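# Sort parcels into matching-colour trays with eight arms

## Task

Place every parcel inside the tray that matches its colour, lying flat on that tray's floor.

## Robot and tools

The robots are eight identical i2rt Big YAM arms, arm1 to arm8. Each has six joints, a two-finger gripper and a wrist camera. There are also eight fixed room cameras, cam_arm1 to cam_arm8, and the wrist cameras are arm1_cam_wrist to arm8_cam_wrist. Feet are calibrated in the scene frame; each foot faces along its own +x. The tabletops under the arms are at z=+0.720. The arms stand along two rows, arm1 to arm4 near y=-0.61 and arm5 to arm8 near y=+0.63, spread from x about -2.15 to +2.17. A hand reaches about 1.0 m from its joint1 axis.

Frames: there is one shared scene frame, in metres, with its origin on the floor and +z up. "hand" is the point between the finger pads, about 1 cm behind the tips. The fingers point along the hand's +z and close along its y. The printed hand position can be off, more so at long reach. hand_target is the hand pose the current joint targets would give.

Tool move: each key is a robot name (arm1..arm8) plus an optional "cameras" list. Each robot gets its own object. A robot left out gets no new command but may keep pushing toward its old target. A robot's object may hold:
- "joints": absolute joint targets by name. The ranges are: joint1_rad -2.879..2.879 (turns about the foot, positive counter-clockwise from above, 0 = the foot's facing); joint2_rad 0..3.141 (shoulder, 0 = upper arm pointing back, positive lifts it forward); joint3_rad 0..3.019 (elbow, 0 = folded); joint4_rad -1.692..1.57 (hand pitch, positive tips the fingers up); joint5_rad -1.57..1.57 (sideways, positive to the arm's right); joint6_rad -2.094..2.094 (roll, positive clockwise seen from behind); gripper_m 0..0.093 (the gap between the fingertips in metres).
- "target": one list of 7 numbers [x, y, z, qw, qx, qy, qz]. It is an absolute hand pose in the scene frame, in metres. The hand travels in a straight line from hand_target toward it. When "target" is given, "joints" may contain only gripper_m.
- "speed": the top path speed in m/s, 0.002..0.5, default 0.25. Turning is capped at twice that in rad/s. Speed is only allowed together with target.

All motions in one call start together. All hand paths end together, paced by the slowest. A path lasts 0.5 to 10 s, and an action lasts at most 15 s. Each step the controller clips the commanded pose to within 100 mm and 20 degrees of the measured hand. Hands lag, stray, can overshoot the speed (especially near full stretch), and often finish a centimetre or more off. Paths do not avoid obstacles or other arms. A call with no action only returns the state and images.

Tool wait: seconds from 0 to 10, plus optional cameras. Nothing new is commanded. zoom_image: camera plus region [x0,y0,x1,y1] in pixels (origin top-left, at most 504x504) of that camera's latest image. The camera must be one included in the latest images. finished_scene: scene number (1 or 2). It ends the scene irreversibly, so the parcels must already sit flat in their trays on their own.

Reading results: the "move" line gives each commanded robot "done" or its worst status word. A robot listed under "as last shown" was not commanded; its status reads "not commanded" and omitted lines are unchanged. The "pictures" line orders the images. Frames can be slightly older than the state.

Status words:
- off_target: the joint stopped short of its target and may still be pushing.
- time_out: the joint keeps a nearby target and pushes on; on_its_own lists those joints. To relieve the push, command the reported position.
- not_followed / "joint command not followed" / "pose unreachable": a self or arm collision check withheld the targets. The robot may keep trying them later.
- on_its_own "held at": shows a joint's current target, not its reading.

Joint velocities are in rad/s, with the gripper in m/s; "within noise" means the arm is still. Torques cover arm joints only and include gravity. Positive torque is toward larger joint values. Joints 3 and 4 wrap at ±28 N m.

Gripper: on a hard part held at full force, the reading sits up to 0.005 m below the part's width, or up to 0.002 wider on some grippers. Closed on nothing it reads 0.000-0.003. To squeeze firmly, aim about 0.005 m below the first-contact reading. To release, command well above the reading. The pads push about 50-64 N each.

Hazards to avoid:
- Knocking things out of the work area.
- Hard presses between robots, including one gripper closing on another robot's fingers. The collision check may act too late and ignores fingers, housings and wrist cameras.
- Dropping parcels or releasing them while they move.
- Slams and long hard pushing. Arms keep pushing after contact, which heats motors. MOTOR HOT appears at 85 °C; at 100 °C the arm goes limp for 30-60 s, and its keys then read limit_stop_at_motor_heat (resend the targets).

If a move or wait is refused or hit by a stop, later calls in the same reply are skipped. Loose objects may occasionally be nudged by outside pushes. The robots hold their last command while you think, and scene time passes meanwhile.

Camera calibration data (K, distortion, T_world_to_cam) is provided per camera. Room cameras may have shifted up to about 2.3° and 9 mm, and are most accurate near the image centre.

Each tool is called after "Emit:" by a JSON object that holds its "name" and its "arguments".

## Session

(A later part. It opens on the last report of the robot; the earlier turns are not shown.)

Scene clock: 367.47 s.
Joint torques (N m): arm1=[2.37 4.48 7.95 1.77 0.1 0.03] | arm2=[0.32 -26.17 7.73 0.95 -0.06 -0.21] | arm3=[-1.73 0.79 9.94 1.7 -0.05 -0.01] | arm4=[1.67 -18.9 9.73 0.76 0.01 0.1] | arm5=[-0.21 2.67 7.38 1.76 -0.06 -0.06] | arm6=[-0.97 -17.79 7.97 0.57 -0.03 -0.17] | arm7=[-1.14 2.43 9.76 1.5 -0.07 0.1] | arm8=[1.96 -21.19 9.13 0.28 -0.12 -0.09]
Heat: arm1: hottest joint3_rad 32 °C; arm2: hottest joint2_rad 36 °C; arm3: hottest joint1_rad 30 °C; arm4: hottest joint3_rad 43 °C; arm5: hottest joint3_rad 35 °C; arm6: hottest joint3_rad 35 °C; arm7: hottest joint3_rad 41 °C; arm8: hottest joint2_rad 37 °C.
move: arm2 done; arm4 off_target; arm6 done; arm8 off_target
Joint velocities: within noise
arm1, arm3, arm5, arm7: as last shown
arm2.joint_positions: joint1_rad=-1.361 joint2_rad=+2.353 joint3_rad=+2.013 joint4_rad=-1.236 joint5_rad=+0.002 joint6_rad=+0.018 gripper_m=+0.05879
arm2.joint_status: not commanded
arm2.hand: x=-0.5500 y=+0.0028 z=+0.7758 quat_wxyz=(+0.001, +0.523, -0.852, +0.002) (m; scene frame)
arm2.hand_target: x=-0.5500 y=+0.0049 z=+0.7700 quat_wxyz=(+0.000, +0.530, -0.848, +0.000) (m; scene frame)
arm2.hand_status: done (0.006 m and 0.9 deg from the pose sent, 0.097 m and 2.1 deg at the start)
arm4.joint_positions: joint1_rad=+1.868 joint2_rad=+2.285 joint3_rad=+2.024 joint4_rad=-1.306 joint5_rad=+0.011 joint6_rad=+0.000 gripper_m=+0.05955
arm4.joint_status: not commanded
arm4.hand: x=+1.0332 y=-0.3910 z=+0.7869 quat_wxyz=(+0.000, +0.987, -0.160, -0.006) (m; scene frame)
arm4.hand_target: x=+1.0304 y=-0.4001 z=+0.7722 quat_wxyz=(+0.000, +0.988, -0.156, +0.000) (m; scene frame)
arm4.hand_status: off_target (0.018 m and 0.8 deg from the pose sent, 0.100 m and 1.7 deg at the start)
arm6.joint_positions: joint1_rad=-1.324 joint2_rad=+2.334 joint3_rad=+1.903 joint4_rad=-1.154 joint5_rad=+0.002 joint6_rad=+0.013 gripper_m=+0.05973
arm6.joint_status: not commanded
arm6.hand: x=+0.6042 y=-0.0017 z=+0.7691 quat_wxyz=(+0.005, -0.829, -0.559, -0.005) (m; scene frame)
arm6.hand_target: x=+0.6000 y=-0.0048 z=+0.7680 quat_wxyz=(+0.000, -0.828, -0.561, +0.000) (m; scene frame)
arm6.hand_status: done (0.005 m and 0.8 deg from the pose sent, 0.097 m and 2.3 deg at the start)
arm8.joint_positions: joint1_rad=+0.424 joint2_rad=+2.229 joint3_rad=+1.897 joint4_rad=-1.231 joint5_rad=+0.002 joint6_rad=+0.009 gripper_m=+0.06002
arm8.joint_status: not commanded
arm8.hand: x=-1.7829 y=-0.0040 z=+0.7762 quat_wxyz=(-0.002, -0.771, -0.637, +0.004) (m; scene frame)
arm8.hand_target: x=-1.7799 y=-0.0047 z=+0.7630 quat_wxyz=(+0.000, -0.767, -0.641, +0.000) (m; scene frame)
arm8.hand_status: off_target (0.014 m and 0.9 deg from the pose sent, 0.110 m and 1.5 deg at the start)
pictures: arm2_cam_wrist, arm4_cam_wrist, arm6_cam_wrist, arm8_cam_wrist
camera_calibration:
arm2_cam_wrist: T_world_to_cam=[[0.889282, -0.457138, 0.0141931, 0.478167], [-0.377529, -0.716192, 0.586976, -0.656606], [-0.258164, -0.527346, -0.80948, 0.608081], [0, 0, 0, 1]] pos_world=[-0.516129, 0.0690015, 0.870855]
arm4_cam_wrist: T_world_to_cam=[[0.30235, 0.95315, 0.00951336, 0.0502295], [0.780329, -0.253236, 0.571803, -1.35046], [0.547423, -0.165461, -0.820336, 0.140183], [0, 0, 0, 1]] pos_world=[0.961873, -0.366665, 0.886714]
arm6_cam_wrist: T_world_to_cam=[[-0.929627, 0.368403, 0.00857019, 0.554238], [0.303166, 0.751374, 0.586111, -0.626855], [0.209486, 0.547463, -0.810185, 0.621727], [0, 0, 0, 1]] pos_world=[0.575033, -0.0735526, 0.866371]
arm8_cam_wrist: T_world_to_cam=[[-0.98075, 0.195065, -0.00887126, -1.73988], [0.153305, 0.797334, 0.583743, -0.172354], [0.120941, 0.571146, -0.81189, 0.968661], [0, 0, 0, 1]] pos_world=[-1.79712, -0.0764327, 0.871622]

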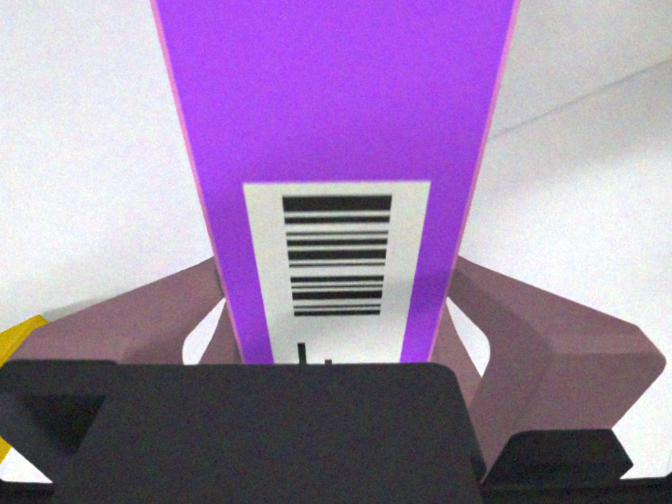

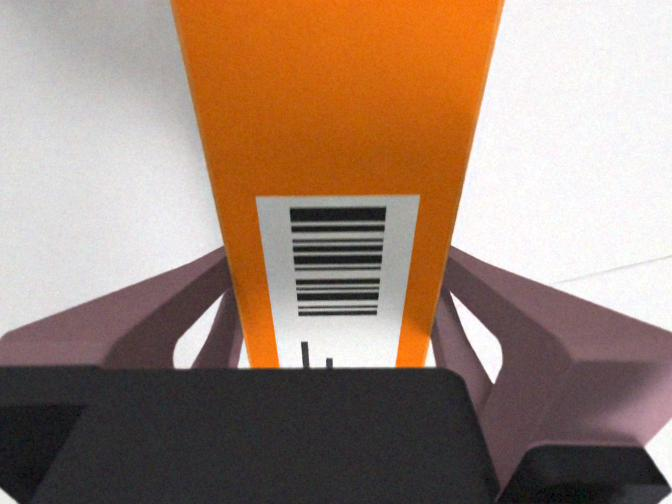

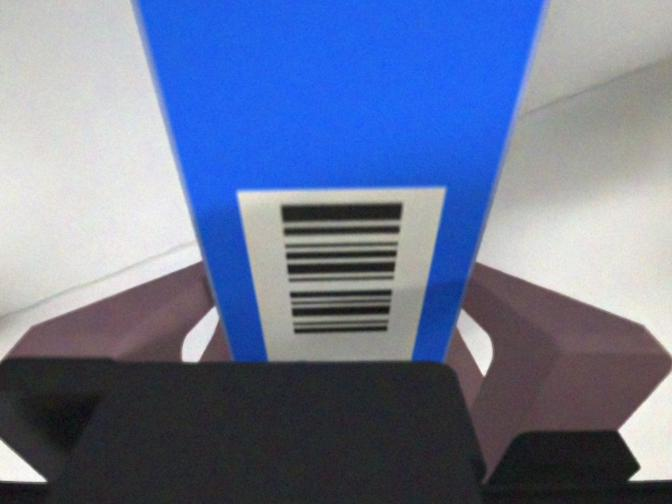

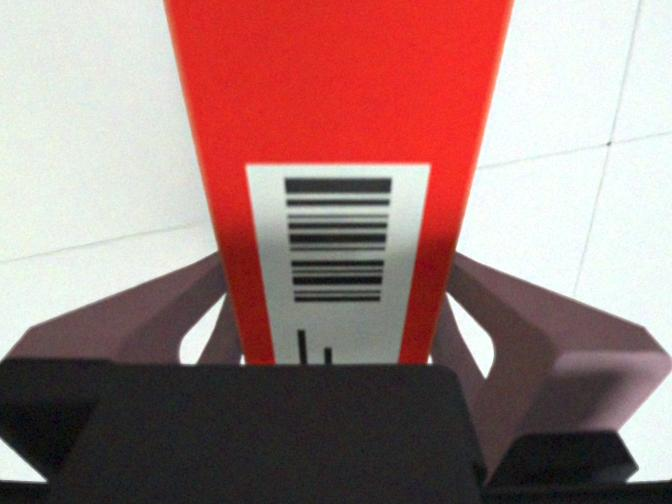

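Emit:
{"name": "move", "arguments": {"arm2": {"target":[-0.55,0.005,0.756,0,-0.53,0.848,0],"speed":0.06}, "arm4": {"target":[1.03,-0.4,0.748,0,0.988,-0.156,0],"speed":0.06}, "arm6": {"target":[0.6,-0.005,0.757,0,0.828,0.561,0],"speed":0.06}, "arm8": {"target":[-1.78,-0.005,0.742,0,0.767,0.641,0],"speed":0.06}, "cameras": []}}

Scene clock: 374.50 s.
Joint torques (N m): arm1=[2.26 4.37 7.91 1.74 0.08 0.02] | arm2=[0.26 -25.76 7.56 0.94 -0.07 -0.21] | arm3=[-1.67 0.97 9.94 1.69 -0.06 -0.01] | arm4=[1.55 -18.78 9.55 0.75 -0.01 0.09] | arm5=[0.21 3.43 7.47 1.92 -0.11 -0.03] | arm6=[-0.91 -17.61 7.54 0.57 -0.03 -0.18] | arm7=[-1.14 2.2 9.8 1.51 -0.08 0.11] | arm8=[2.26 -21.19 8.91 0.29 -0.13 -0.11]
Heat: arm1: hottest joint3_rad 32 °C; arm2: hottest joint2_rad 37 °C; arm3: hottest joint1_rad 30 °C; arm4: hottest joint3_rad 43 °C; arm5: hottest joint3_rad 35 °C; arm6: hottest joint2_rad 35 °C; arm7: hottest joint3_rad 41 °C; arm8: hottest joint2_rad 39 °C.
move: arm2 done; arm4 off_target; arm6 done; arm8 off_target
Joint velocities: within noise
arm1, arm3, arm5, arm7: as last shown
arm2.joint_positions: joint1_rad=-1.361 joint2_rad=+2.365 joint3_rad=+2.005 joint4_rad=-1.209 joint5_rad=+0.002 joint6_rad=+0.018 gripper_m=+0.05879
arm2.joint_status: not commanded
arm2.hand: x=-0.5493 y=+0.0043 z=+0.7652 quat_wxyz=(-0.002, +0.523, -0.852, +0.000) (m; scene frame)
arm2.hand_target: x=-0.5500 y=+0.0048 z=+0.7560 quat_wxyz=(+0.000, +0.530, -0.848, +0.000) (m; scene frame)
arm2.hand_status: done (0.009 m and 0.9 deg from the pose sent, 0.020 m and 0.9 deg at the start)
arm4.joint_positions: joint1_rad=+1.868 joint2_rad=+2.305 joint3_rad=+2.000 joint4_rad=-1.259 joint5_rad=+0.011 joint6_rad=+0.000 gripper_m=+0.05955
arm4.joint_status: not commanded
arm4.hand: x=+1.0322 y=-0.3908 z=+0.7644 quat_wxyz=(+0.000, +0.987, -0.160, -0.007) (m; scene frame)
arm4.hand_target: x=+1.0306 y=-0.4000 z=+0.7481 quat_wxyz=(+0.000, +0.988, -0.156, +0.000) (m; scene frame)
arm4.hand_status: off_target (0.019 m and 0.9 deg from the pose sent, 0.040 m and 0.8 deg at the start)
arm6.joint_positions: joint1_rad=-1.324 joint2_rad=+2.343 joint3_rad=+1.903 joint4_rad=-1.134 joint5_rad=+0.002 joint6_rad=+0.013 gripper_m=+0.05973
arm6.joint_status: not commanded
arm6.hand: x=+0.6031 y=-0.0045 z=+0.7630 quat_wxyz=(+0.002, -0.829, -0.559, -0.001) (m; scene frame)
arm6.hand_target: x=+0.6000 y=-0.0048 z=+0.7569 quat_wxyz=(+0.000, -0.828, -0.561, +0.000) (m; scene frame)
arm6.hand_status: done (0.007 m and 0.3 deg from the pose sent, 0.013 m and 0.8 deg at the start)
arm8.joint_positions: joint1_rad=+0.424 joint2_rad=+2.250 joint3_rad=+1.881 joint4_rad=-1.190 joint5_rad=+0.002 joint6_rad=+0.009 gripper_m=+0.06002
arm8.joint_status: not commanded
arm8.hand: x=-1.7831 y=-0.0051 z=+0.7569 quat_wxyz=(-0.003, -0.771, -0.637, +0.005) (m; scene frame)
arm8.hand_target: x=-1.7799 y=-0.0048 z=+0.7422 quat_wxyz=(+0.000, -0.767, -0.641, +0.000) (m; scene frame)
arm8.hand_status: off_target (0.015 m and 1.0 deg from the pose sent, 0.034 m and 0.9 deg at the start)
pictures: none
No camera images: "cameras" was empty.

Emit:
{"name": "move", "arguments": {"arm2": {"joints":{"gripper_m":0.093}}, "arm4": {"joints":{"gripper_m":0.093}}, "arm6": {"joints":{"gripper_m":0.093}}, "arm8": {"joints":{"gripper_m":0.093}}, "cameras": ["arm4_cam_wrist"]}}

Emit:
{"name": "move", "arguments": {"arm2": {"target":[-0.55,0.005,0.93,0,-0.53,0.848,0]}, "arm4": {"target":[1.03,-0.4,0.93,0,0.988,-0.156,0]}, "arm6": {"target":[0.6,-0.005,0.93,0,0.828,0.561,0]}, "arm8": {"target":[-1.78,-0.005,0.93,0,0.767,0.641,0]}, "cameras": []}}

Emit:
{"name": "move", "arguments": {"arm2": {"joints":{"joint2_rad":0.7,"joint3_rad":1.4,"joint4_rad":-1.5}}, "arm4": {"joints":{"joint2_rad":0.7,"joint3_rad":1.4,"joint4_rad":-1.5}}, "arm6": {"joints":{"joint2_rad":0.7,"joint3_rad":1.4,"joint4_rad":-1.5}}, "arm8": {"joints":{"joint2_rad":0.7,"joint3_rad":1.4,"joint4_rad":-1.5}}, "cameras": ["cam_arm1","cam_arm2","cam_arm3","cam_arm4"]}}

Scene clock: 392.30 s.
Joint torques (N m): arm1=[2.32 4.25 7.99 1.81 0.09 0] | arm2=[0.26 -25.82 7.56 0.94 -0.06 -0.2] | arm3=[-1.67 0.97 9.91 1.69 -0.06 -0.01] | arm4=[1.55 -18.84 9.55 0.75 -0.01 0.09] | arm5=[-0.85 2.67 7.62 1.91 -0.07 -0.06] | arm6=[-0.97 -17.73 7.57 0.57 -0.03 -0.18] | arm7=[-1.2 2.32 9.81 1.46 -0.08 0.11] | arm8=[2.26 -21.19 8.88 0.25 -0.14 -0.09]
Heat: arm1: hottest joint3_rad 33 °C; arm2: hottest joint2_rad 36 °C; arm3: hottest joint1_rad 30 °C; arm4: hottest joint3_rad 41 °C; arm5: hottest joint3_rad 35 °C; arm6: hottest joint2_rad 37 °C; arm7: hottest joint3_rad 41 °C; arm8: hottest joint2_rad 37 °C.
move: arm2 done; arm4 done; arm6 done; arm8 done
Joint velocities: within noise
arm1, arm3, arm5, arm7: as last shown
arm2.joint_positions: joint1_rad=-1.361 joint2_rad=+2.365 joint3_rad=+2.005 joint4_rad=-1.209 joint5_rad=+0.002 joint6_rad=+0.018 gripper_m=+0.09282
arm2.joint_status: all done
arm2.hand: x=-0.5493 y=+0.0043 z=+0.7652 quat_wxyz=(-0.002, +0.523, -0.852, +0.000) (m; scene frame)
arm2.hand_target: x=-0.5500 y=+0.0048 z=+0.7560 quat_wxyz=(+0.000, +0.530, -0.848, +0.000) (m; scene frame)
arm2.hand_status: not commanded
arm4.joint_positions: joint1_rad=+1.868 joint2_rad=+2.305 joint3_rad=+2.000 joint4_rad=-1.259 joint5_rad=+0.011 joint6_rad=+0.000 gripper_m=+0.09281
arm4.joint_status: all done
arm4.hand: x=+1.0322 y=-0.3908 z=+0.7644 quat_wxyz=(+0.000, +0.987, -0.160, -0.007) (m; scene frame)
arm4.hand_target: x=+1.0306 y=-0.4000 z=+0.7481 quat_wxyz=(+0.000, +0.988, -0.156, +0.000) (m; scene frame)
arm4.hand_status: not commanded
arm6.joint_positions: joint1_rad=-1.324 joint2_rad=+2.343 joint3_rad=+1.903 joint4_rad=-1.134 joint5_rad=+0.002 joint6_rad=+0.013 gripper_m=+0.09278
arm6.joint_status: all done
arm6.hand: x=+0.6031 y=-0.0046 z=+0.7630 quat_wxyz=(+0.002, -0.829, -0.559, -0.001) (m; scene frame)
arm6.hand_target: x=+0.6000 y=-0.0048 z=+0.7569 quat_wxyz=(+0.000, -0.828, -0.561, +0.000) (m; scene frame)
arm6.hand_status: not commanded
arm8.joint_positions: joint1_rad=+0.424 joint2_rad=+2.250 joint3_rad=+1.881 joint4_rad=-1.190 joint5_rad=+0.002 joint6_rad=+0.009 gripper_m=+0.09283
arm8.joint_status: all done
arm8.hand: x=-1.7831 y=-0.0051 z=+0.7569 quat_wxyz=(-0.003, -0.771, -0.637, +0.005) (m; scene frame)
arm8.hand_target: x=-1.7799 y=-0.0048 z=+0.7422 quat_wxyz=(+0.000, -0.767, -0.641, +0.000) (m; scene frame)
arm8.hand_status: not commanded
pictures: arm4_cam_wrist
camera_calibration:
arm4_cam_wrist: T_world_to_cam=[[0.302405, 0.953124, 0.0102709, 0.0499679], [0.78158, -0.254118, 0.569698, -1.33673], [0.545603, -0.164252, -0.82179, 0.125693], [0, 0, 0, 1]] pos_world=[0.961076, -0.366668, 0.864315]

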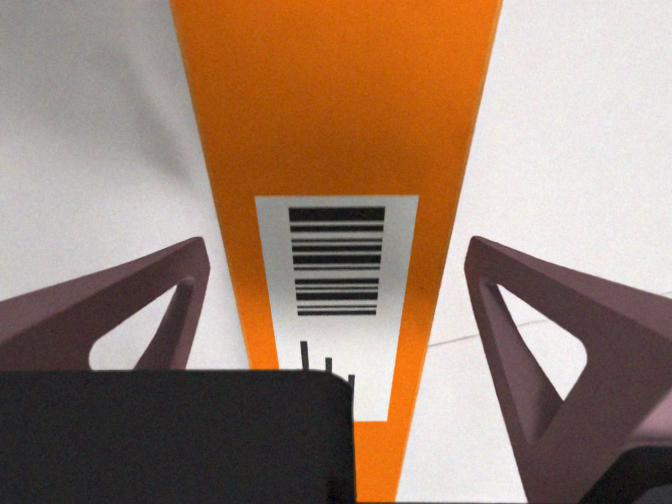

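Scene clock: 394.03 s.
Joint torques (N m): arm1=[2.43 4.84 7.94 1.7 0.1 0.03] | arm2=[0.32 -24.7 12.31 0.13 -0.06 -0.2] | arm3=[-1.67 1.03 9.92 1.7 -0.07 -0.02] | arm4=[1.85 -18.08 15.35 -0.1 -0.03 0.11] | arm5=[-0.26 2.55 7.5 1.87 -0.07 -0.04] | arm6=[-0.91 -18.14 12.82 -0.28 -0.02 -0.17] | arm7=[-1.14 2.2 9.8 1.46 -0.08 0.11] | arm8=[2.26 -20.78 14.56 -0.55 -0.13 -0.1]
Heat: arm1: hottest joint3_rad 33 °C; arm2: hottest joint2_rad 37 °C; arm3: hottest joint1_rad 30 °C; arm4: hottest joint3_rad 42 °C; arm5: hottest joint3_rad 35 °C; arm6: hottest joint2_rad 37 °C; arm7: hottest joint3_rad 41 °C; arm8: hottest joint2_rad 37 °C.
move: arm2 off_target; arm4 off_target; arm6 off_target; arm8 off_target
Joint velocities: within noise
arm1, arm3, arm5, arm7: as last shown
arm2.joint_positions: joint1_rad=-1.361 joint2_rad=+2.242 joint3_rad=+2.202 joint4_rad=-1.555 joint5_rad=+0.002 joint6_rad=+0.018 gripper_m=+0.09292
arm2.joint_status: not commanded
arm2.hand: x=-0.5541 y=-0.0060 z=+0.9216 quat_wxyz=(+0.010, +0.523, -0.852, +0.007) (m; scene frame)
arm2.hand_target: x=-0.5502 y=+0.0044 z=+0.9300 quat_wxyz=(-0.001, +0.530, -0.848, +0.000) (m; scene frame)
arm2.hand_status: off_target (0.014 m and 1.6 deg from the pose sent, 0.165 m and 0.9 deg at the start)
arm4.joint_positions: joint1_rad=+1.869 joint2_rad=+2.221 joint3_rad=+2.276 joint4_rad=-1.655 joint5_rad=+0.011 joint6_rad=+0.001 gripper_m=+0.09291
arm4.joint_status: not commanded
arm4.hand: x=+1.0458 y=-0.3937 z=+0.9253 quat_wxyz=(+0.002, +0.987, -0.160, +0.010) (m; scene frame)
arm4.hand_target: x=+1.0310 y=-0.4004 z=+0.9299 quat_wxyz=(+0.000, +0.988, -0.156, -0.001) (m; scene frame)
arm4.hand_status: off_target (0.018 m and 1.3 deg from the pose sent, 0.166 m and 0.9 deg at the start; pose on its path clipped on 6 of 52 steps)
arm6.joint_positions: joint1_rad=-1.324 joint2_rad=+2.205 joint3_rad=+2.044 joint4_rad=-1.461 joint5_rad=+0.002 joint6_rad=+0.013 gripper_m=+0.09288
arm6.joint_status: not commanded
arm6.hand: x=+0.6082 y=+0.0086 z=+0.9057 quat_wxyz=(+0.015, -0.829, -0.559, -0.020) (m; scene frame)
arm6.hand_target: x=+0.6004 y=-0.0038 z=+0.9301 quat_wxyz=(+0.000, -0.828, -0.561, +0.000) (m; scene frame)
arm6.hand_status: off_target (0.029 m and 2.9 deg from the pose sent, 0.167 m and 0.3 deg at the start; pose on its path clipped on 6 of 52 steps)
arm8.joint_positions: joint1_rad=+0.424 joint2_rad=+2.139 joint3_rad=+2.131 joint4_rad=-1.587 joint5_rad=+0.002 joint6_rad=+0.009 gripper_m=+0.09292
arm8.joint_status: not commanded
arm8.hand: x=-1.7808 y=+0.0075 z=+0.9220 quat_wxyz=(+0.008, -0.771, -0.637, -0.009) (m; scene frame)
arm8.hand_target: x=-1.7797 y=-0.0043 z=+0.9300 quat_wxyz=(+0.000, -0.767, -0.641, +0.000) (m; scene frame)
arm8.hand_status: off_target (0.015 m and 1.5 deg from the pose sent, 0.173 m and 1.0 deg at the start; pose on its path clipped on 7 of 52 steps)
pictures: none
No camera images: "cameras" was empty.

Scene clock: 396.10 s.
Joint torques (N m): arm1=[2.26 4.84 8.06 1.73 0.09 0.01] | arm2=[0.26 0.85 7.17 1.96 -0.06 -0.2] | arm3=[-1.55 0.97 9.89 1.69 -0.05 -0.01] | arm4=[1.44 1.32 8.54 1.91 -0.03 0.11] | arm5=[-0.32 2.55 7.47 1.72 -0.09 -0.04] | arm6=[-0.97 1.49 7.97 0.99 -0.02 -0.18] | arm7=[-1.08 2.26 9.84 1.48 -0.08 0.11] | arm8=[2.37 1.26 8.28 1.28 -0.15 -0.11]
Heat: arm1: hottest joint3_rad 33 °C; arm2: hottest joint2_rad 37 °C; arm3: hottest joint1_rad 30 °C; arm4: hottest joint3_rad 42 °C; arm5: hottest joint3_rad 35 °C; arm6: hottest joint2_rad 37 °C; arm7: hottest joint3_rad 41 °C; arm8: hottest joint2_rad 37 °C.
move: arm2 done; arm4 done; arm6 done; arm8 done
Joint velocities: within noise
arm1, arm3, arm5, arm7: as last shown
arm2.joint_positions: joint1_rad=-1.361 joint2_rad=+0.694 joint3_rad=+1.403 joint4_rad=-1.507 joint5_rad=+0.002 joint6_rad=+0.018 gripper_m=+0.09292
arm2.joint_status: all done
arm2.hand: x=-0.7503 y=-0.4115 z=+1.2949 quat_wxyz=(-0.318, +0.484, -0.790, -0.202) (m; scene frame)
arm2.hand_target: x=-0.7493 y=-0.4082 z=+1.2936 quat_wxyz=(-0.318, +0.491, -0.786, -0.200) (m; scene frame)
arm2.hand_status: not commanded
arm4.joint_positions: joint1_rad=+1.870 joint2_rad=+0.700 joint3_rad=+1.407 joint4_rad=-1.509 joint5_rad=+0.011 joint6_rad=+0.001 gripper_m=+0.09291
arm4.joint_status: all done
arm4.hand: x=+1.4691 y=-0.5297 z=+1.2532 quat_wxyz=(-0.059, +0.913, -0.152, -0.374) (m; scene frame)
arm4.hand_target: x=+1.4659 y=-0.5325 z=+1.2516 quat_wxyz=(-0.056, +0.913, -0.149, -0.376) (m; scene frame)
arm4.hand_status: not commanded
arm6.joint_positions: joint1_rad=-1.324 joint2_rad=+0.699 joint3_rad=+1.398 joint4_rad=-1.493 joint5_rad=+0.002 joint6_rad=+0.013 gripper_m=+0.09288
arm6.joint_status: all done
arm6.hand: x=+0.7626 y=+0.4047 z=+1.3135 quat_wxyz=(-0.215, -0.768, -0.517, +0.311) (m; scene frame)
arm6.hand_target: x=+0.7622 y=+0.4058 z=+1.3133 quat_wxyz=(-0.212, -0.767, -0.520, +0.310) (m; scene frame)
arm6.hand_status: not commanded
arm8.joint_positions: joint1_rad=+0.424 joint2_rad=+0.701 joint3_rad=+1.405 joint4_rad=-1.508 joint5_rad=+0.002 joint6_rad=+0.009 gripper_m=+0.09292
arm8.joint_status: all done
arm8.hand: x=-1.7048 y=+0.4217 z=+1.2543 quat_wxyz=(-0.240, -0.715, -0.590, +0.287) (m; scene frame)
arm8.hand_target: x=-1.7038 y=+0.4201 z=+1.2537 quat_wxyz=(-0.242, -0.711, -0.594, +0.288) (m; scene frame)
arm8.hand_status: not commanded
pictures: cam_arm1, cam_arm2, cam_arm3, cam_arm4

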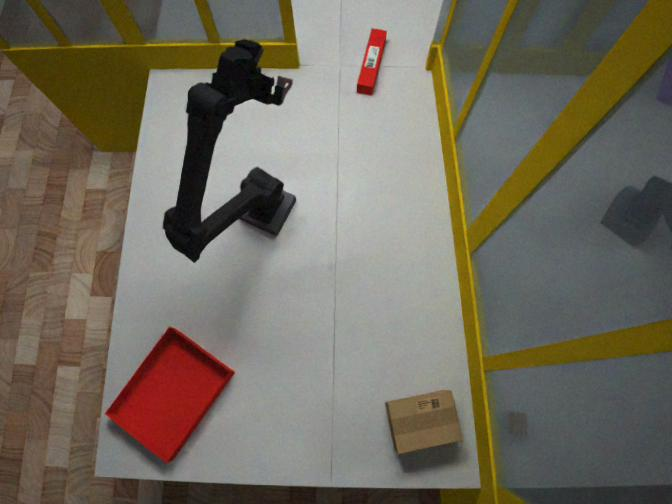

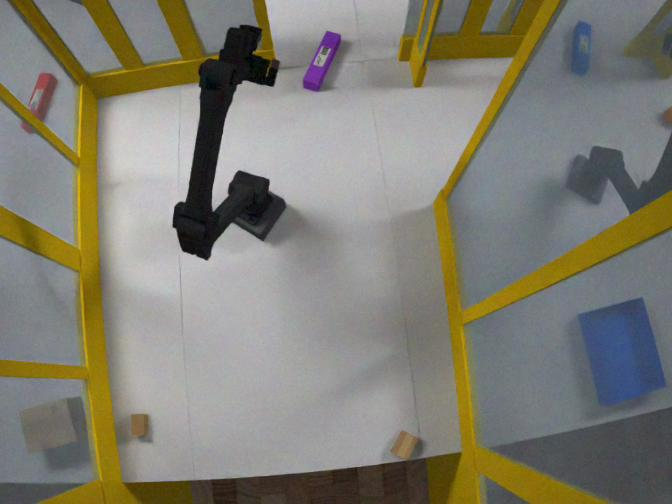

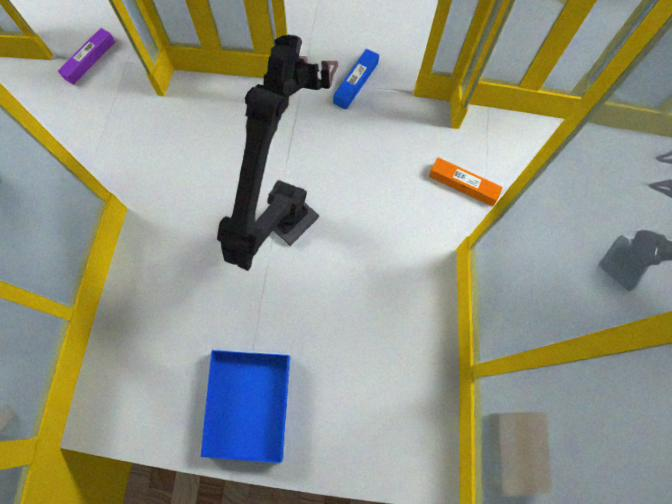

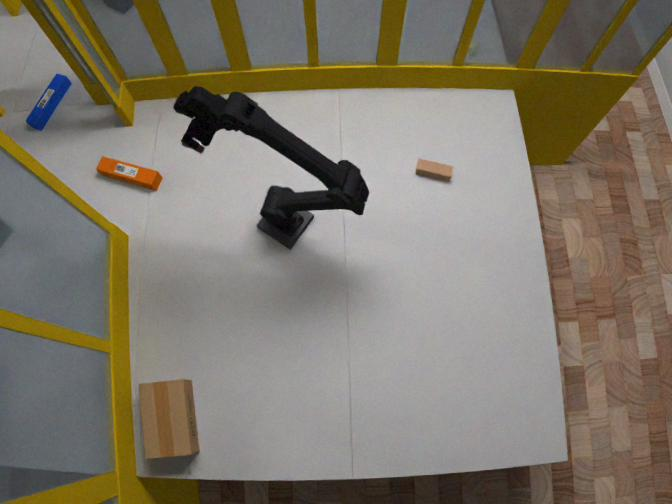

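Emit:
{"name": "move", "arguments": {"arm1": {"target":[-1.783,0.0,0.90,0,0.637,-0.771,0]}, "arm7": {"target":[-0.549,0.0,0.90,0,0.852,0.523,0]}, "arm3": {"target":[0.603,0.0,0.90,0,0.559,-0.829,0]}, "cameras": ["arm1_cam_wrist","arm3_cam_wrist","arm7_cam_wrist"]}}

Scene clock: 412.60 s.
Joint torques (N m): arm1=[2.26 -19.72 12.52 -0.13 0.15 -0.06] | arm2=[0.32 0.85 7.17 1.96 -0.06 -0.2] | arm3=[-1.73 -22.18 13.91 -0.31 -0.26 0.12] | arm4=[1.44 1.26 8.53 1.88 -0.03 0.11] | arm5=[-0.62 3.14 7.36 1.83 -0.09 -0.03] | arm6=[-0.97 1.55 7.95 0.98 -0.02 -0.17] | arm7=[-1.08 -15.85 14.68 -0.32 -0.18 0.21] | arm8=[2.32 1.44 8.2 1.28 -0.14 -0.11]
Heat: arm1: hottest joint3_rad 33 °C; arm2: hottest joint3_rad 36 °C; arm3: hottest joint3_rad 31 °C; arm4: hottest joint3_rad 42 °C; arm5: hottest joint3_rad 36 °C; arm6: hottest joint2_rad 35 °C; arm7: hottest joint3_rad 41 °C; arm8: hottest joint2_rad 35 °C.
move: arm1 off_target; arm3 off_target; arm7 off_target
Joint velocities: within noise
arm1.joint_positions: joint1_rad=+1.434 joint2_rad=+2.269 joint3_rad=+2.287 joint4_rad=-1.593 joint5_rad=-0.011 joint6_rad=-0.351 gripper_m=+0.09398
arm1.joint_status: not commanded
arm1.hand: x=-1.7817 y=-0.0127 z=+0.8992 quat_wxyz=(+0.006, +0.629, -0.777, +0.000) (m; scene frame)
arm1.hand_target: x=-1.7835 y=-0.0004 z=+0.9001 quat_wxyz=(-0.001, +0.637, -0.771, +0.000) (m; scene frame)
arm1.hand_status: off_target (0.013 m and 1.3 deg from the pose sent, 0.676 m and 57.1 deg at the start)
arm2, arm4, arm5, arm6, arm8: as last shown
arm3.joint_positions: joint1_rad=-1.215 joint2_rad=+2.048 joint3_rad=+1.874 joint4_rad=-1.446 joint5_rad=+0.000 joint6_rad=+0.099 gripper_m=+0.09397
arm3.joint_status: not commanded
arm3.hand: x=+0.5916 y=-0.0126 z=+0.8797 quat_wxyz=(+0.015, +0.571, -0.820, +0.015) (m; scene frame)
arm3.hand_target: x=+0.6028 y=-0.0011 z=+0.9001 quat_wxyz=(+0.000, +0.559, -0.829, +0.000) (m; scene frame)
arm3.hand_status: off_target (0.027 m and 3.0 deg from the pose sent, 0.599 m and 69.5 deg at the start)
arm4.hand_target: x=+1.4660 y=-0.5325 z=+1.2516 quat_wxyz=(-0.056, +0.913, -0.149, -0.376) (m; scene frame)
arm7.joint_positions: joint1_rad=-1.122 joint2_rad=+2.028 joint3_rad=+1.746 joint4_rad=-1.322 joint5_rad=+0.002 joint6_rad=+0.260 gripper_m=+0.09397
arm7.joint_status: not commanded
arm7.hand: x=-0.5401 y=+0.0170 z=+0.8859 quat_wxyz=(+0.014, -0.847, -0.531, -0.011) (m; scene frame)
arm7.hand_target: x=-0.5488 y=+0.0010 z=+0.9004 quat_wxyz=(-0.001, -0.852, -0.523, +0.000) (m; scene frame)
arm7.hand_status: off_target (0.024 m and 2.3 deg from the pose sent, 0.627 m and 58.4 deg at the start)
pictures: arm1_cam_wrist, arm3_cam_wrist, arm7_cam_wrist
camera_calibration:
arm1_cam_wrist: T_world_to_cam=[[0.974583, -0.223761, -0.0109347, 1.74443], [-0.17578, -0.794038, 0.581898, -0.841821], [-0.138889, -0.565186, -0.813188, 0.603181], [0, 0, 0, 1]] pos_world=[-1.76429, 0.0628071, 0.999429]
arm3_cam_wrist: T_world_to_cam=[[0.936291, -0.350759, 0.0180902, -0.575364], [-0.286826, -0.733876, 0.615758, -0.375374], [-0.202706, -0.581717, -0.787728, 0.929505], [0, 0, 0, 1]] pos_world=[0.619458, 0.063417, 0.973745]
arm7_cam_wrist: T_world_to_cam=[[-0.906439, 0.421584, 0.0252017, -0.522259], [0.351794, 0.720674, 0.597386, -0.345117], [0.233686, 0.55036, -0.801557, 0.948199], [0, 0, 0, 1]] pos_world=[-0.573567, -0.0529585, 0.979366]

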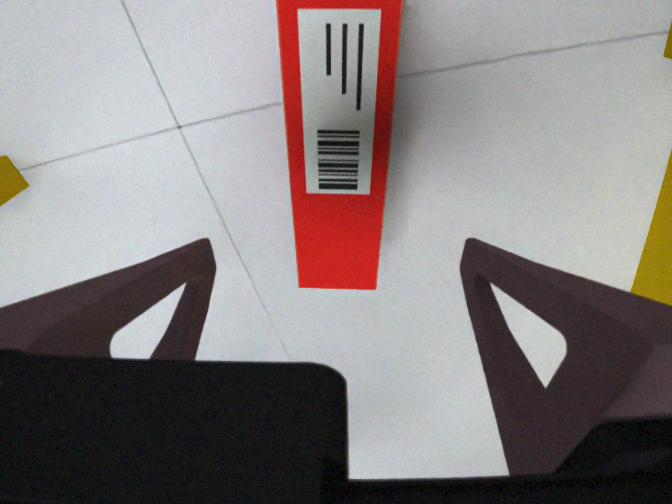

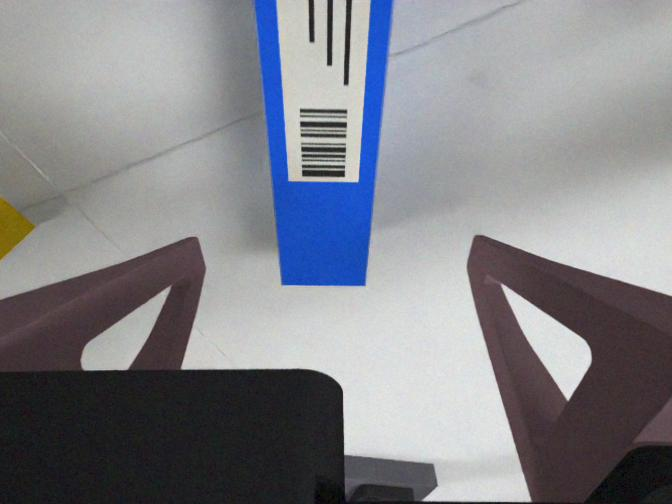

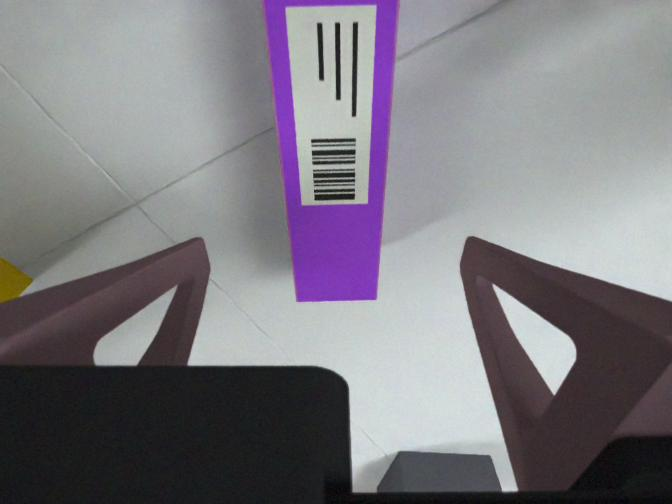

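Emit:
{"name": "move", "arguments": {"arm1": {"target":[-1.778,0.011,0.758,0,0.637,-0.771,0],"speed":0.15}, "arm7": {"target":[-0.550,-0.004,0.763,0,0.852,0.523,0],"speed":0.15}, "arm3": {"target":[0.602,0.019,0.765,0,0.559,-0.829,0],"speed":0.15}, "cameras": ["arm1_cam_wrist","arm3_cam_wrist","arm7_cam_wrist"]}}

Scene clock: 444.50 s.
Joint torques (N m): arm1=[1.9 -21.42 8.42 0.65 0.12 -0.04] | arm2=[0.32 0.85 7.17 1.98 -0.06 -0.2] | arm3=[-0.97 -23.24 9.14 0.57 -0.25 0.13] | arm4=[1.44 1.32 8.54 1.89 -0.03 0.11] | arm5=[0.26 3.14 7.38 1.96 -0.07 -0.02] | arm6=[-0.97 1.44 7.95 0.99 -0.02 -0.18] | arm7=[-1.14 -17.08 8.23 0.53 -0.18 0.21] | arm8=[2.37 1.38 8.21 1.26 -0.15 -0.11]
Heat: arm1: hottest joint3_rad 39 °C; arm2: hottest joint3_rad 36 °C; arm3: hottest joint3_rad 34 °C; arm4: hottest joint3_rad 42 °C; arm5: hottest joint3_rad 36 °C; arm6: hottest joint3_rad 34 °C; arm7: hottest joint3_rad 42 °C; arm8: hottest joint2_rad 33 °C.
move: arm1 off_target; arm3 done; arm7 off_target
Joint velocities: within noise
arm1.joint_positions: joint1_rad=+1.436 joint2_rad=+2.386 joint3_rad=+2.164 joint4_rad=-1.336 joint5_rad=-0.011 joint6_rad=-0.351 gripper_m=+0.09398
arm1.joint_status: not commanded
arm1.hand: x=-1.7714 y=+0.0053 z=+0.7717 quat_wxyz=(-0.002, +0.630, -0.776, -0.002) (m; scene frame)
arm1.hand_target: x=-1.7781 y=+0.0107 z=+0.7582 quat_wxyz=(+0.000, +0.637, -0.771, +0.000) (m; scene frame)
arm1.hand_status: off_target (0.016 m and 1.1 deg from the pose sent, 0.143 m and 1.3 deg at the start)
arm2, arm4, arm6, arm8: as last shown
arm3.joint_positions: joint1_rad=-1.215 joint2_rad=+2.196 joint3_rad=+1.813 joint4_rad=-1.211 joint5_rad=+0.000 joint6_rad=+0.109 gripper_m=+0.09397
arm3.joint_status: not commanded
arm3.hand: x=+0.5990 y=+0.0143 z=+0.7657 quat_wxyz=(+0.005, +0.567, -0.823, +0.006) (m; scene frame)
arm3.hand_target: x=+0.6020 y=+0.0189 z=+0.7650 quat_wxyz=(+0.000, +0.559, -0.829, +0.000) (m; scene frame)
arm3.hand_status: done (0.006 m and 1.5 deg from the pose sent, 0.119 m and 3.0 deg at the start)
arm5.joint_positions: joint1_rad=+0.583 joint2_rad=+0.625 joint3_rad=+1.427 joint4_rad=-1.371 joint5_rad=+0.119 joint6_rad=-0.097 gripper_m=+0.09397
arm5.joint_status: not commanded
arm5.hand: x=+1.9414 y=+0.5890 z=+1.3387 quat_wxyz=(-0.001, +0.864, +0.156, -0.480) (m; scene frame)
arm5.hand_target: x=+1.9439 y=+0.5882 z=+1.3512 quat_wxyz=(+0.003, +0.856, +0.156, -0.492) (m; scene frame)
arm5.hand_status: not commanded
arm7.joint_positions: joint1_rad=-1.122 joint2_rad=+2.182 joint3_rad=+1.688 joint4_rad=-1.069 joint5_rad=+0.002 joint6_rad=+0.261 gripper_m=+0.09397
arm7.joint_status: not commanded
arm7.hand: x=-0.5447 y=-0.0062 z=+0.7721 quat_wxyz=(-0.001, -0.848, -0.531, +0.003) (m; scene frame)
arm7.hand_target: x=-0.5498 y=-0.0038 z=+0.7631 quat_wxyz=(+0.000, -0.852, -0.523, +0.000) (m; scene frame)
arm7.hand_status: off_target (0.011 m and 1.1 deg from the pose sent, 0.125 m and 2.3 deg at the start)
pictures: arm1_cam_wrist, arm3_cam_wrist, arm7_cam_wrist
camera_calibration:
arm1_cam_wrist: T_world_to_cam=[[0.975282, -0.220896, -0.00546379, 1.73406], [-0.178623, -0.802716, 0.568982, -0.746517], [-0.130072, -0.553942, -0.822332, 0.533738], [0, 0, 0, 1]] pos_world=[-1.75512, 0.0794645, 0.873139]
arm3_cam_wrist: T_world_to_cam=[[0.932712, -0.360308, 0.0150372, -0.566205], [-0.298193, -0.747127, 0.594039, -0.259693], [-0.202802, -0.558552, -0.804295, 0.869308], [0, 0, 0, 1]] pos_world=[0.626966, 0.0875217, 0.861962]
arm7_cam_wrist: T_world_to_cam=[[-0.906176, 0.422615, 0.0155229, -0.506173], [0.356412, 0.743437, 0.565926, -0.231893], [0.227629, 0.518361, -0.82431, 0.884985], [0, 0, 0, 1]] pos_world=[-0.57748, -0.0724281, 0.868594]

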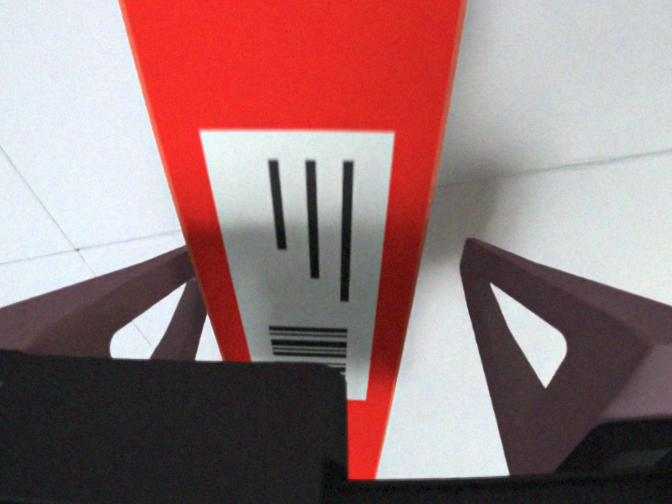

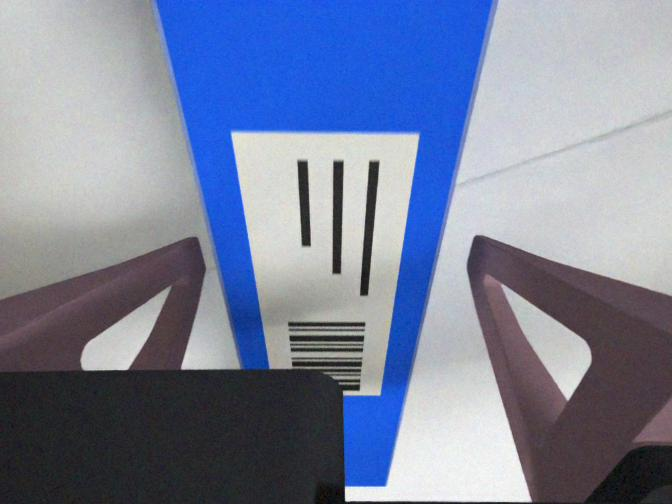

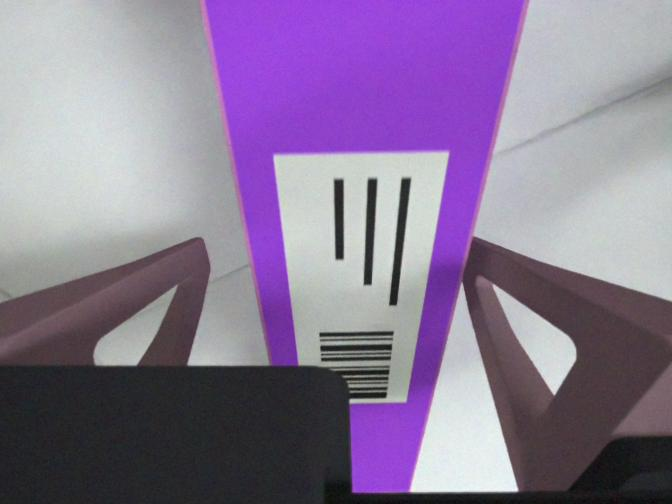

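Emit:
{"name": "move", "arguments": {"arm1": {"target":[-1.790,0.013,0.748,0,0.637,-0.771,0],"speed":0.1}, "arm7": {"target":[-0.559,0.001,0.754,0,0.852,0.523,0],"speed":0.1}, "arm3": {"target":[0.599,0.020,0.758,0,0.559,-0.829,0],"speed":0.1}, "cameras": ["arm1_cam_wrist","arm7_cam_wrist"]}}

Emit:
{"name": "move", "arguments": {"arm1": {"joints":{"gripper_m":0.045}}, "arm7": {"joints":{"gripper_m":0.045}}, "arm3": {"joints":{"gripper_m":0.045}}, "cameras": ["arm1_cam_wrist","arm3_cam_wrist","arm7_cam_wrist"]}}

Scene clock: 456.57 s.
Joint torques (N m): arm1=[1.73 -21.89 7.64 0.79 0.14 0.09] | arm2=[0.26 0.85 7.17 1.98 -0.06 -0.2] | arm3=[-0.38 -22.59 8.54 0.62 -0.24 0.14] | arm4=[1.44 1.32 8.54 1.91 -0.03 0.11] | arm5=[-0.67 3.49 7.41 1.69 -0.08 -0.06] | arm6=[-0.91 1.55 7.94 1.01 -0.02 -0.18] | arm7=[-0.97 -16.38 7.8 0.54 -0.16 0.04] | arm8=[2.32 1.32 8.17 1.29 -0.14 -0.11]
Heat: arm1: hottest joint3_rad 39 °C; arm2: hottest joint3_rad 36 °C; arm3: hottest joint2_rad 33 °C; arm4: hottest joint3_rad 42 °C; arm5: hottest joint3_rad 36 °C; arm6: hottest joint3_rad 34 °C; arm7: hottest joint3_rad 42 °C; arm8: hottest joint2_rad 32 °C.
move: arm1 off_target; arm3 done; arm7 off_target
Joint velocities: within noise
arm1.joint_positions: joint1_rad=+1.456 joint2_rad=+2.386 joint3_rad=+2.138 joint4_rad=-1.304 joint5_rad=-0.011 joint6_rad=-0.348 gripper_m=+0.09398
arm1.joint_status: not commanded
arm1.hand: x=-1.7838 y=+0.0116 z=+0.7618 quat_wxyz=(-0.005, +0.637, -0.771, -0.003) (m; scene frame)
arm1.hand_target: x=-1.7900 y=+0.0127 z=+0.7482 quat_wxyz=(+0.000, +0.637, -0.771, +0.000) (m; scene frame)
arm1.hand_status: off_target (0.015 m and 0.7 deg from the pose sent, 0.031 m and 1.1 deg at the start)
arm2, arm4, arm5, arm6, arm8: as last shown
arm3.joint_positions: joint1_rad=-1.215 joint2_rad=+2.196 joint3_rad=+1.813 joint4_rad=-1.197 joint5_rad=+0.000 joint6_rad=+0.114 gripper_m=+0.09397
arm3.joint_status: not commanded
arm3.hand: x=+0.5998 y=+0.0176 z=+0.7657 quat_wxyz=(-0.001, +0.565, -0.825, +0.002) (m; scene frame)
arm3.hand_target: x=+0.5990 y=+0.0199 z=+0.7580 quat_wxyz=(+0.000, +0.559, -0.829, +0.000) (m; scene frame)
arm3.hand_status: done (0.008 m and 0.9 deg from the pose sent, 0.010 m and 1.5 deg at the start)
arm7.joint_positions: joint1_rad=-1.140 joint2_rad=+2.182 joint3_rad=+1.675 joint4_rad=-1.046 joint5_rad=+0.002 joint6_rad=+0.261 gripper_m=+0.09397
arm7.joint_status: not commanded
arm7.hand: x=-0.5559 y=-0.0041 z=+0.7679 quat_wxyz=(-0.004, -0.852, -0.523, +0.006) (m; scene frame)
arm7.hand_target: x=-0.5588 y=+0.0013 z=+0.7541 quat_wxyz=(+0.000, -0.852, -0.523, +0.000) (m; scene frame)
arm7.hand_status: off_target (0.015 m and 0.9 deg from the pose sent, 0.024 m and 1.1 deg at the start)
pictures: arm1_cam_wrist, arm7_cam_wrist
camera_calibration:
arm1_cam_wrist: T_world_to_cam=[[0.978787, -0.204851, -0.00353239, 1.75208], [-0.16707, -0.80801, 0.564984, -0.714361], [-0.118592, -0.552409, -0.825094, 0.550059], [0, 0, 0, 1]] pos_world=[-1.76903, 0.085562, 0.863642]
arm7_cam_wrist: T_world_to_cam=[[-0.898403, 0.438977, 0.0131062, -0.51086], [0.370963, 0.742556, 0.557672, -0.212565], [0.235073, 0.505876, -0.829958, 0.891417], [0, 0, 0, 1]] pos_world=[-0.589652, -0.0688488, 0.865076]

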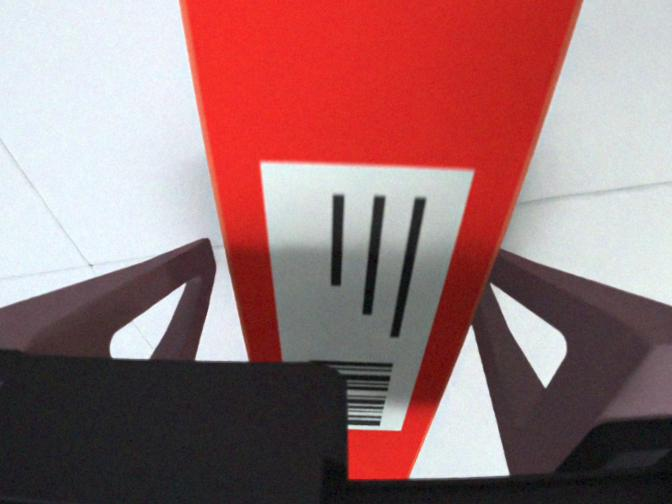

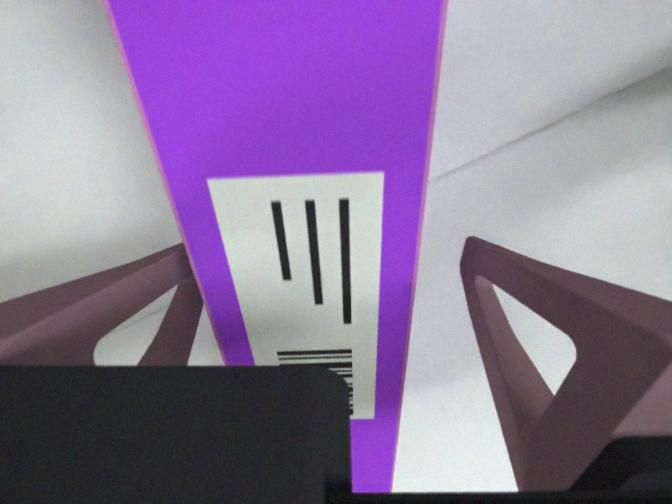

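Scene clock: 457.17 s.
Joint torques (N m): arm1=[1.73 -21.48 7.6 0.68 0.12 0.06] | arm2=[0.32 0.85 7.17 1.96 -0.06 -0.2] | arm3=[-0.56 -22.42 8.57 0.59 -0.22 0.13] | arm4=[1.44 1.32 8.53 1.89 -0.03 0.11] | arm5=[-0.38 2.78 7.51 1.8 -0.1 -0.03] | arm6=[-0.91 1.44 7.94 0.99 -0.02 -0.17] | arm7=[-0.91 -16.5 7.76 0.55 -0.14 0.05] | arm8=[2.2 1.2 8.23 1.35 -0.14 -0.12]
Heat: arm1: hottest joint3_rad 39 °C; arm2: hottest joint3_rad 36 °C; arm3: hottest joint2_rad 33 °C; arm4: hottest joint3_rad 42 °C; arm5: hottest joint3_rad 36 °C; arm6: hottest joint3_rad 34 °C; arm7: hottest joint3_rad 42 °C; arm8: hottest joint2_rad 32 °C.
move: arm1 off_target; arm3 off_target; arm7 off_target
Joint velocities: within noise
arm1.joint_positions: joint1_rad=+1.456 joint2_rad=+2.386 joint3_rad=+2.138 joint4_rad=-1.304 joint5_rad=-0.010 joint6_rad=-0.347 gripper_m=+0.05923
arm1.joint_status: gripper_m off_target (ended at +0.05926, target +0.04500)
arm1.hand: x=-1.7836 y=+0.0115 z=+0.7618 quat_wxyz=(-0.005, +0.636, -0.771, -0.003) (m; scene frame)
arm1.hand_target: x=-1.7900 y=+0.0127 z=+0.7482 quat_wxyz=(+0.000, +0.637, -0.771, +0.000) (m; scene frame)
arm1.hand_status: not commanded
arm2, arm4, arm5, arm6, arm8: as last shown
arm3.joint_positions: joint1_rad=-1.215 joint2_rad=+2.196 joint3_rad=+1.813 joint4_rad=-1.197 joint5_rad=-0.001 joint6_rad=+0.114 gripper_m=+0.05864
arm3.joint_status: gripper_m off_target (ended at +0.05867, target +0.04500)
arm3.hand: x=+0.5998 y=+0.0176 z=+0.7657 quat_wxyz=(+0.000, +0.565, -0.825, +0.002) (m; scene frame)
arm3.hand_target: x=+0.5990 y=+0.0199 z=+0.7580 quat_wxyz=(+0.000, +0.559, -0.829, +0.000) (m; scene frame)
arm3.hand_status: not commanded
arm7.joint_positions: joint1_rad=-1.140 joint2_rad=+2.182 joint3_rad=+1.675 joint4_rad=-1.046 joint5_rad=+0.001 joint6_rad=+0.260 gripper_m=+0.06075
arm7.joint_status: gripper_m off_target (ended at +0.06078, target +0.04500)
arm7.hand: x=-0.5557 y=-0.0042 z=+0.7679 quat_wxyz=(-0.005, -0.852, -0.523, +0.006) (m; scene frame)
arm7.hand_target: x=-0.5588 y=+0.0013 z=+0.7541 quat_wxyz=(+0.000, -0.852, -0.523, +0.000) (m; scene frame)
arm7.hand_status: not commanded
pictures: arm1_cam_wrist, arm3_cam_wrist, arm7_cam_wrist
camera_calibration:
arm1_cam_wrist: T_world_to_cam=[[0.978625, -0.205637, -0.00235091, 1.75073], [-0.168366, -0.807713, 0.565024, -0.716779], [-0.118089, -0.552551, -0.825071, 0.550898], [0, 0, 0, 1]] pos_world=[-1.76893, 0.0854623, 0.863643]
arm3_cam_wrist: T_world_to_cam=[[0.930742, -0.365443, 0.0130646, -0.562886], [-0.304021, -0.753464, 0.582977, -0.24486], [-0.203202, -0.546573, -0.812383, 0.877503], [0, 0, 0, 1]] pos_world=[0.627769, 0.0894237, 0.862971]
arm7_cam_wrist: T_world_to_cam=[[-0.89862, 0.438564, 0.0119665, -0.50994], [0.369977, 0.742864, 0.557916, -0.213373], [0.235792, 0.505782, -0.829811, 0.891684], [0, 0, 0, 1]] pos_world=[-0.589551, -0.0688492, 0.865076]

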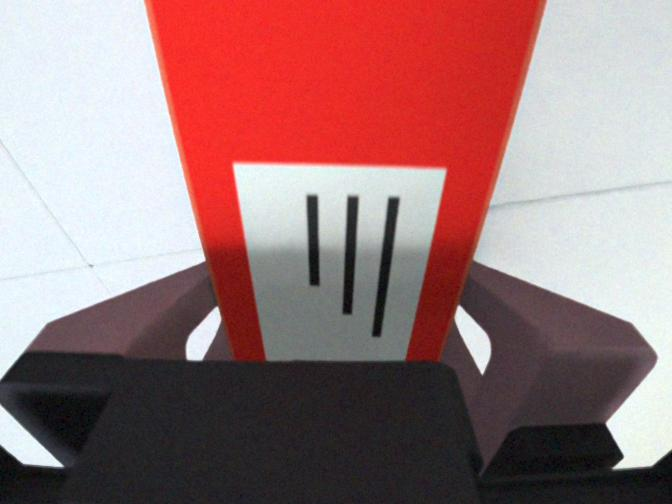

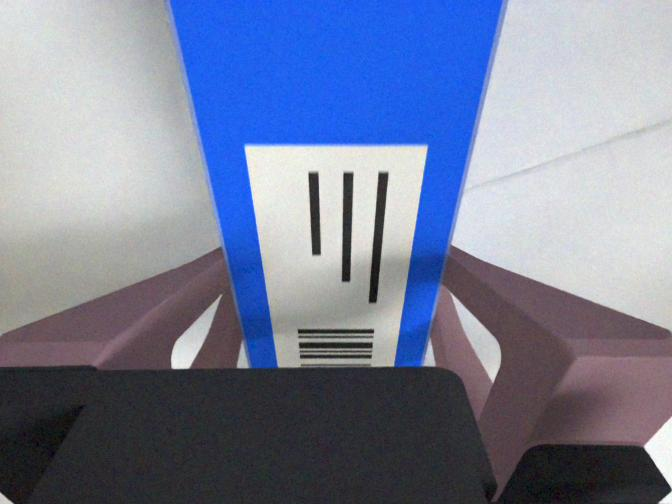

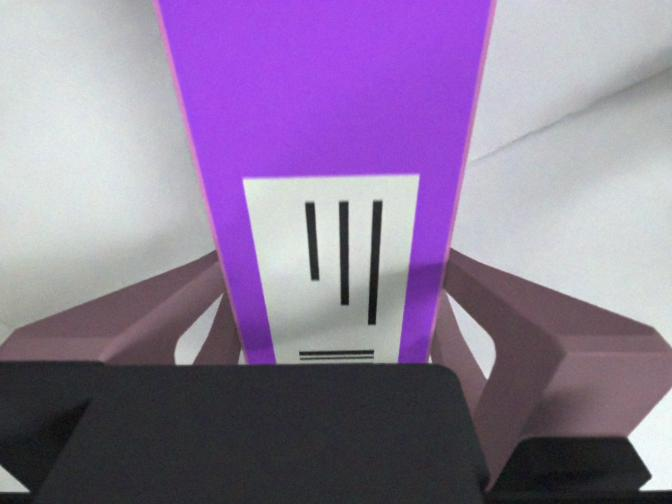

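Emit:
{"name": "move", "arguments": {"cameras": []}}

Scene clock: 535.83 s.
Joint torques (N m): arm1=[2.2 -21.42 7.58 0.72 0.11 0.07] | arm2=[0.32 0.85 7.17 1.98 -0.06 -0.2] | arm3=[-0.56 -22.53 8.54 0.65 -0.23 0.13] | arm4=[1.38 1.32 8.54 1.91 -0.03 0.11] | arm5=[-0.5 2.32 7.34 1.78 -0.11 -0.07] | arm6=[-0.97 1.44 7.95 0.99 -0.02 -0.17] | arm7=[-0.85 -16.21 7.76 0.54 -0.13 0.04] | arm8=[2.37 1.26 8.17 1.33 -0.13 -0.11]
Heat: arm1: hottest joint3_rad 35 °C; arm2: hottest joint3_rad 35 °C; arm3: hottest joint2_rad 34 °C; arm4: hottest joint3_rad 41 °C; arm5: hottest joint3_rad 36 °C; arm6: hottest joint3_rad 34 °C; arm7: hottest joint3_rad 38 °C; arm8: hottest joint3_rad 31 °C.
Joint velocities: within noise
arm1.joint_positions: joint1_rad=+1.456 joint2_rad=+2.386 joint3_rad=+2.138 joint4_rad=-1.304 joint5_rad=-0.010 joint6_rad=-0.347 gripper_m=+0.05923
arm1.joint_status: gripper_m off_target (ended at +0.05926, target +0.04500)
arm1.hand: x=-1.7836 y=+0.0115 z=+0.7618 quat_wxyz=(-0.005, +0.636, -0.771, -0.003) (m; scene frame)
arm1.hand_target: x=-1.7900 y=+0.0127 z=+0.7482 quat_wxyz=(+0.000, +0.637, -0.771, +0.000) (m; scene frame)
arm1.hand_status: not commanded
arm2.joint_positions: joint1_rad=-1.361 joint2_rad=+0.694 joint3_rad=+1.403 joint4_rad=-1.507 joint5_rad=+0.002 joint6_rad=+0.018 gripper_m=+0.09292
arm2.joint_status: not commanded
arm2.hand: x=-0.7503 y=-0.4115 z=+1.2949 quat_wxyz=(-0.318, +0.484, -0.790, -0.202) (m; scene frame)
arm2.hand_target: x=-0.7493 y=-0.4082 z=+1.2936 quat_wxyz=(-0.318, +0.491, -0.786, -0.200) (m; scene frame)
arm2.hand_status: not commanded
arm3.joint_positions: joint1_rad=-1.215 joint2_rad=+2.196 joint3_rad=+1.813 joint4_rad=-1.197 joint5_rad=-0.001 joint6_rad=+0.114 gripper_m=+0.05864
arm3.joint_status: gripper_m off_target (ended at +0.05867, target +0.04500)
arm3.hand: x=+0.5998 y=+0.0176 z=+0.7657 quat_wxyz=(+0.000, +0.565, -0.825, +0.002) (m; scene frame)
arm3.hand_target: x=+0.5990 y=+0.0199 z=+0.7580 quat_wxyz=(+0.000, +0.559, -0.829, +0.000) (m; scene frame)
arm3.hand_status: not commanded
arm4.joint_positions: joint1_rad=+1.870 joint2_rad=+0.700 joint3_rad=+1.407 joint4_rad=-1.509 joint5_rad=+0.011 joint6_rad=+0.001 gripper_m=+0.09291
arm4.joint_status: not commanded
arm4.hand: x=+1.4691 y=-0.5297 z=+1.2532 quat_wxyz=(-0.059, +0.913, -0.152, -0.374) (m; scene frame)
arm4.hand_target: x=+1.4660 y=-0.5325 z=+1.2516 quat_wxyz=(-0.056, +0.913, -0.149, -0.376) (m; scene frame)
arm4.hand_status: not commanded
arm5.joint_positions: joint1_rad=+0.583 joint2_rad=+0.625 joint3_rad=+1.427 joint4_rad=-1.371 joint5_rad=+0.119 joint6_rad=-0.097 gripper_m=+0.09397
arm5.joint_status: not commanded
arm5.hand: x=+1.9414 y=+0.5890 z=+1.3387 quat_wxyz=(-0.001, +0.864, +0.156, -0.480) (m; scene frame)
arm5.hand_target: x=+1.9439 y=+0.5882 z=+1.3512 quat_wxyz=(+0.003, +0.856, +0.156, -0.492) (m; scene frame)
arm5.hand_status: not commanded
arm6.joint_positions: joint1_rad=-1.324 joint2_rad=+0.699 joint3_rad=+1.398 joint4_rad=-1.493 joint5_rad=+0.002 joint6_rad=+0.013 gripper_m=+0.09288
arm6.joint_status: not commanded
arm6.hand: x=+0.7626 y=+0.4047 z=+1.3135 quat_wxyz=(-0.215, -0.768, -0.517, +0.311) (m; scene frame)
arm6.hand_target: x=+0.7622 y=+0.4058 z=+1.3133 quat_wxyz=(-0.212, -0.767, -0.520, +0.310) (m; scene frame)
arm6.hand_status: not commanded
arm7.joint_positions: joint1_rad=-1.140 joint2_rad=+2.182 joint3_rad=+1.675 joint4_rad=-1.046 joint5_rad=+0.001 joint6_rad=+0.260 gripper_m=+0.06075
arm7.joint_status: gripper_m off_target (ended at +0.06078, target +0.04500)
arm7.hand: x=-0.5557 y=-0.0042 z=+0.7679 quat_wxyz=(-0.005, -0.852, -0.523, +0.006) (m; scene frame)
arm7.hand_target: x=-0.5588 y=+0.0013 z=+0.7541 quat_wxyz=(+0.000, -0.852, -0.523, +0.000) (m; scene frame)
arm7.hand_status: not commanded
arm8.joint_positions: joint1_rad=+0.424 joint2_rad=+0.701 joint3_rad=+1.405 joint4_rad=-1.508 joint5_rad=+0.002 joint6_rad=+0.009 gripper_m=+0.09292
arm8.joint_status: not commanded
arm8.hand: x=-1.7048 y=+0.4217 z=+1.2543 quat_wxyz=(-0.240, -0.715, -0.590, +0.287) (m; scene frame)
arm8.hand_target: x=-1.7038 y=+0.4201 z=+1.2537 quat_wxyz=(-0.242, -0.711, -0.594, +0.288) (m; scene frame)
arm8.hand_status: not commanded
pictures: none
No camera images: "cameras" was empty.


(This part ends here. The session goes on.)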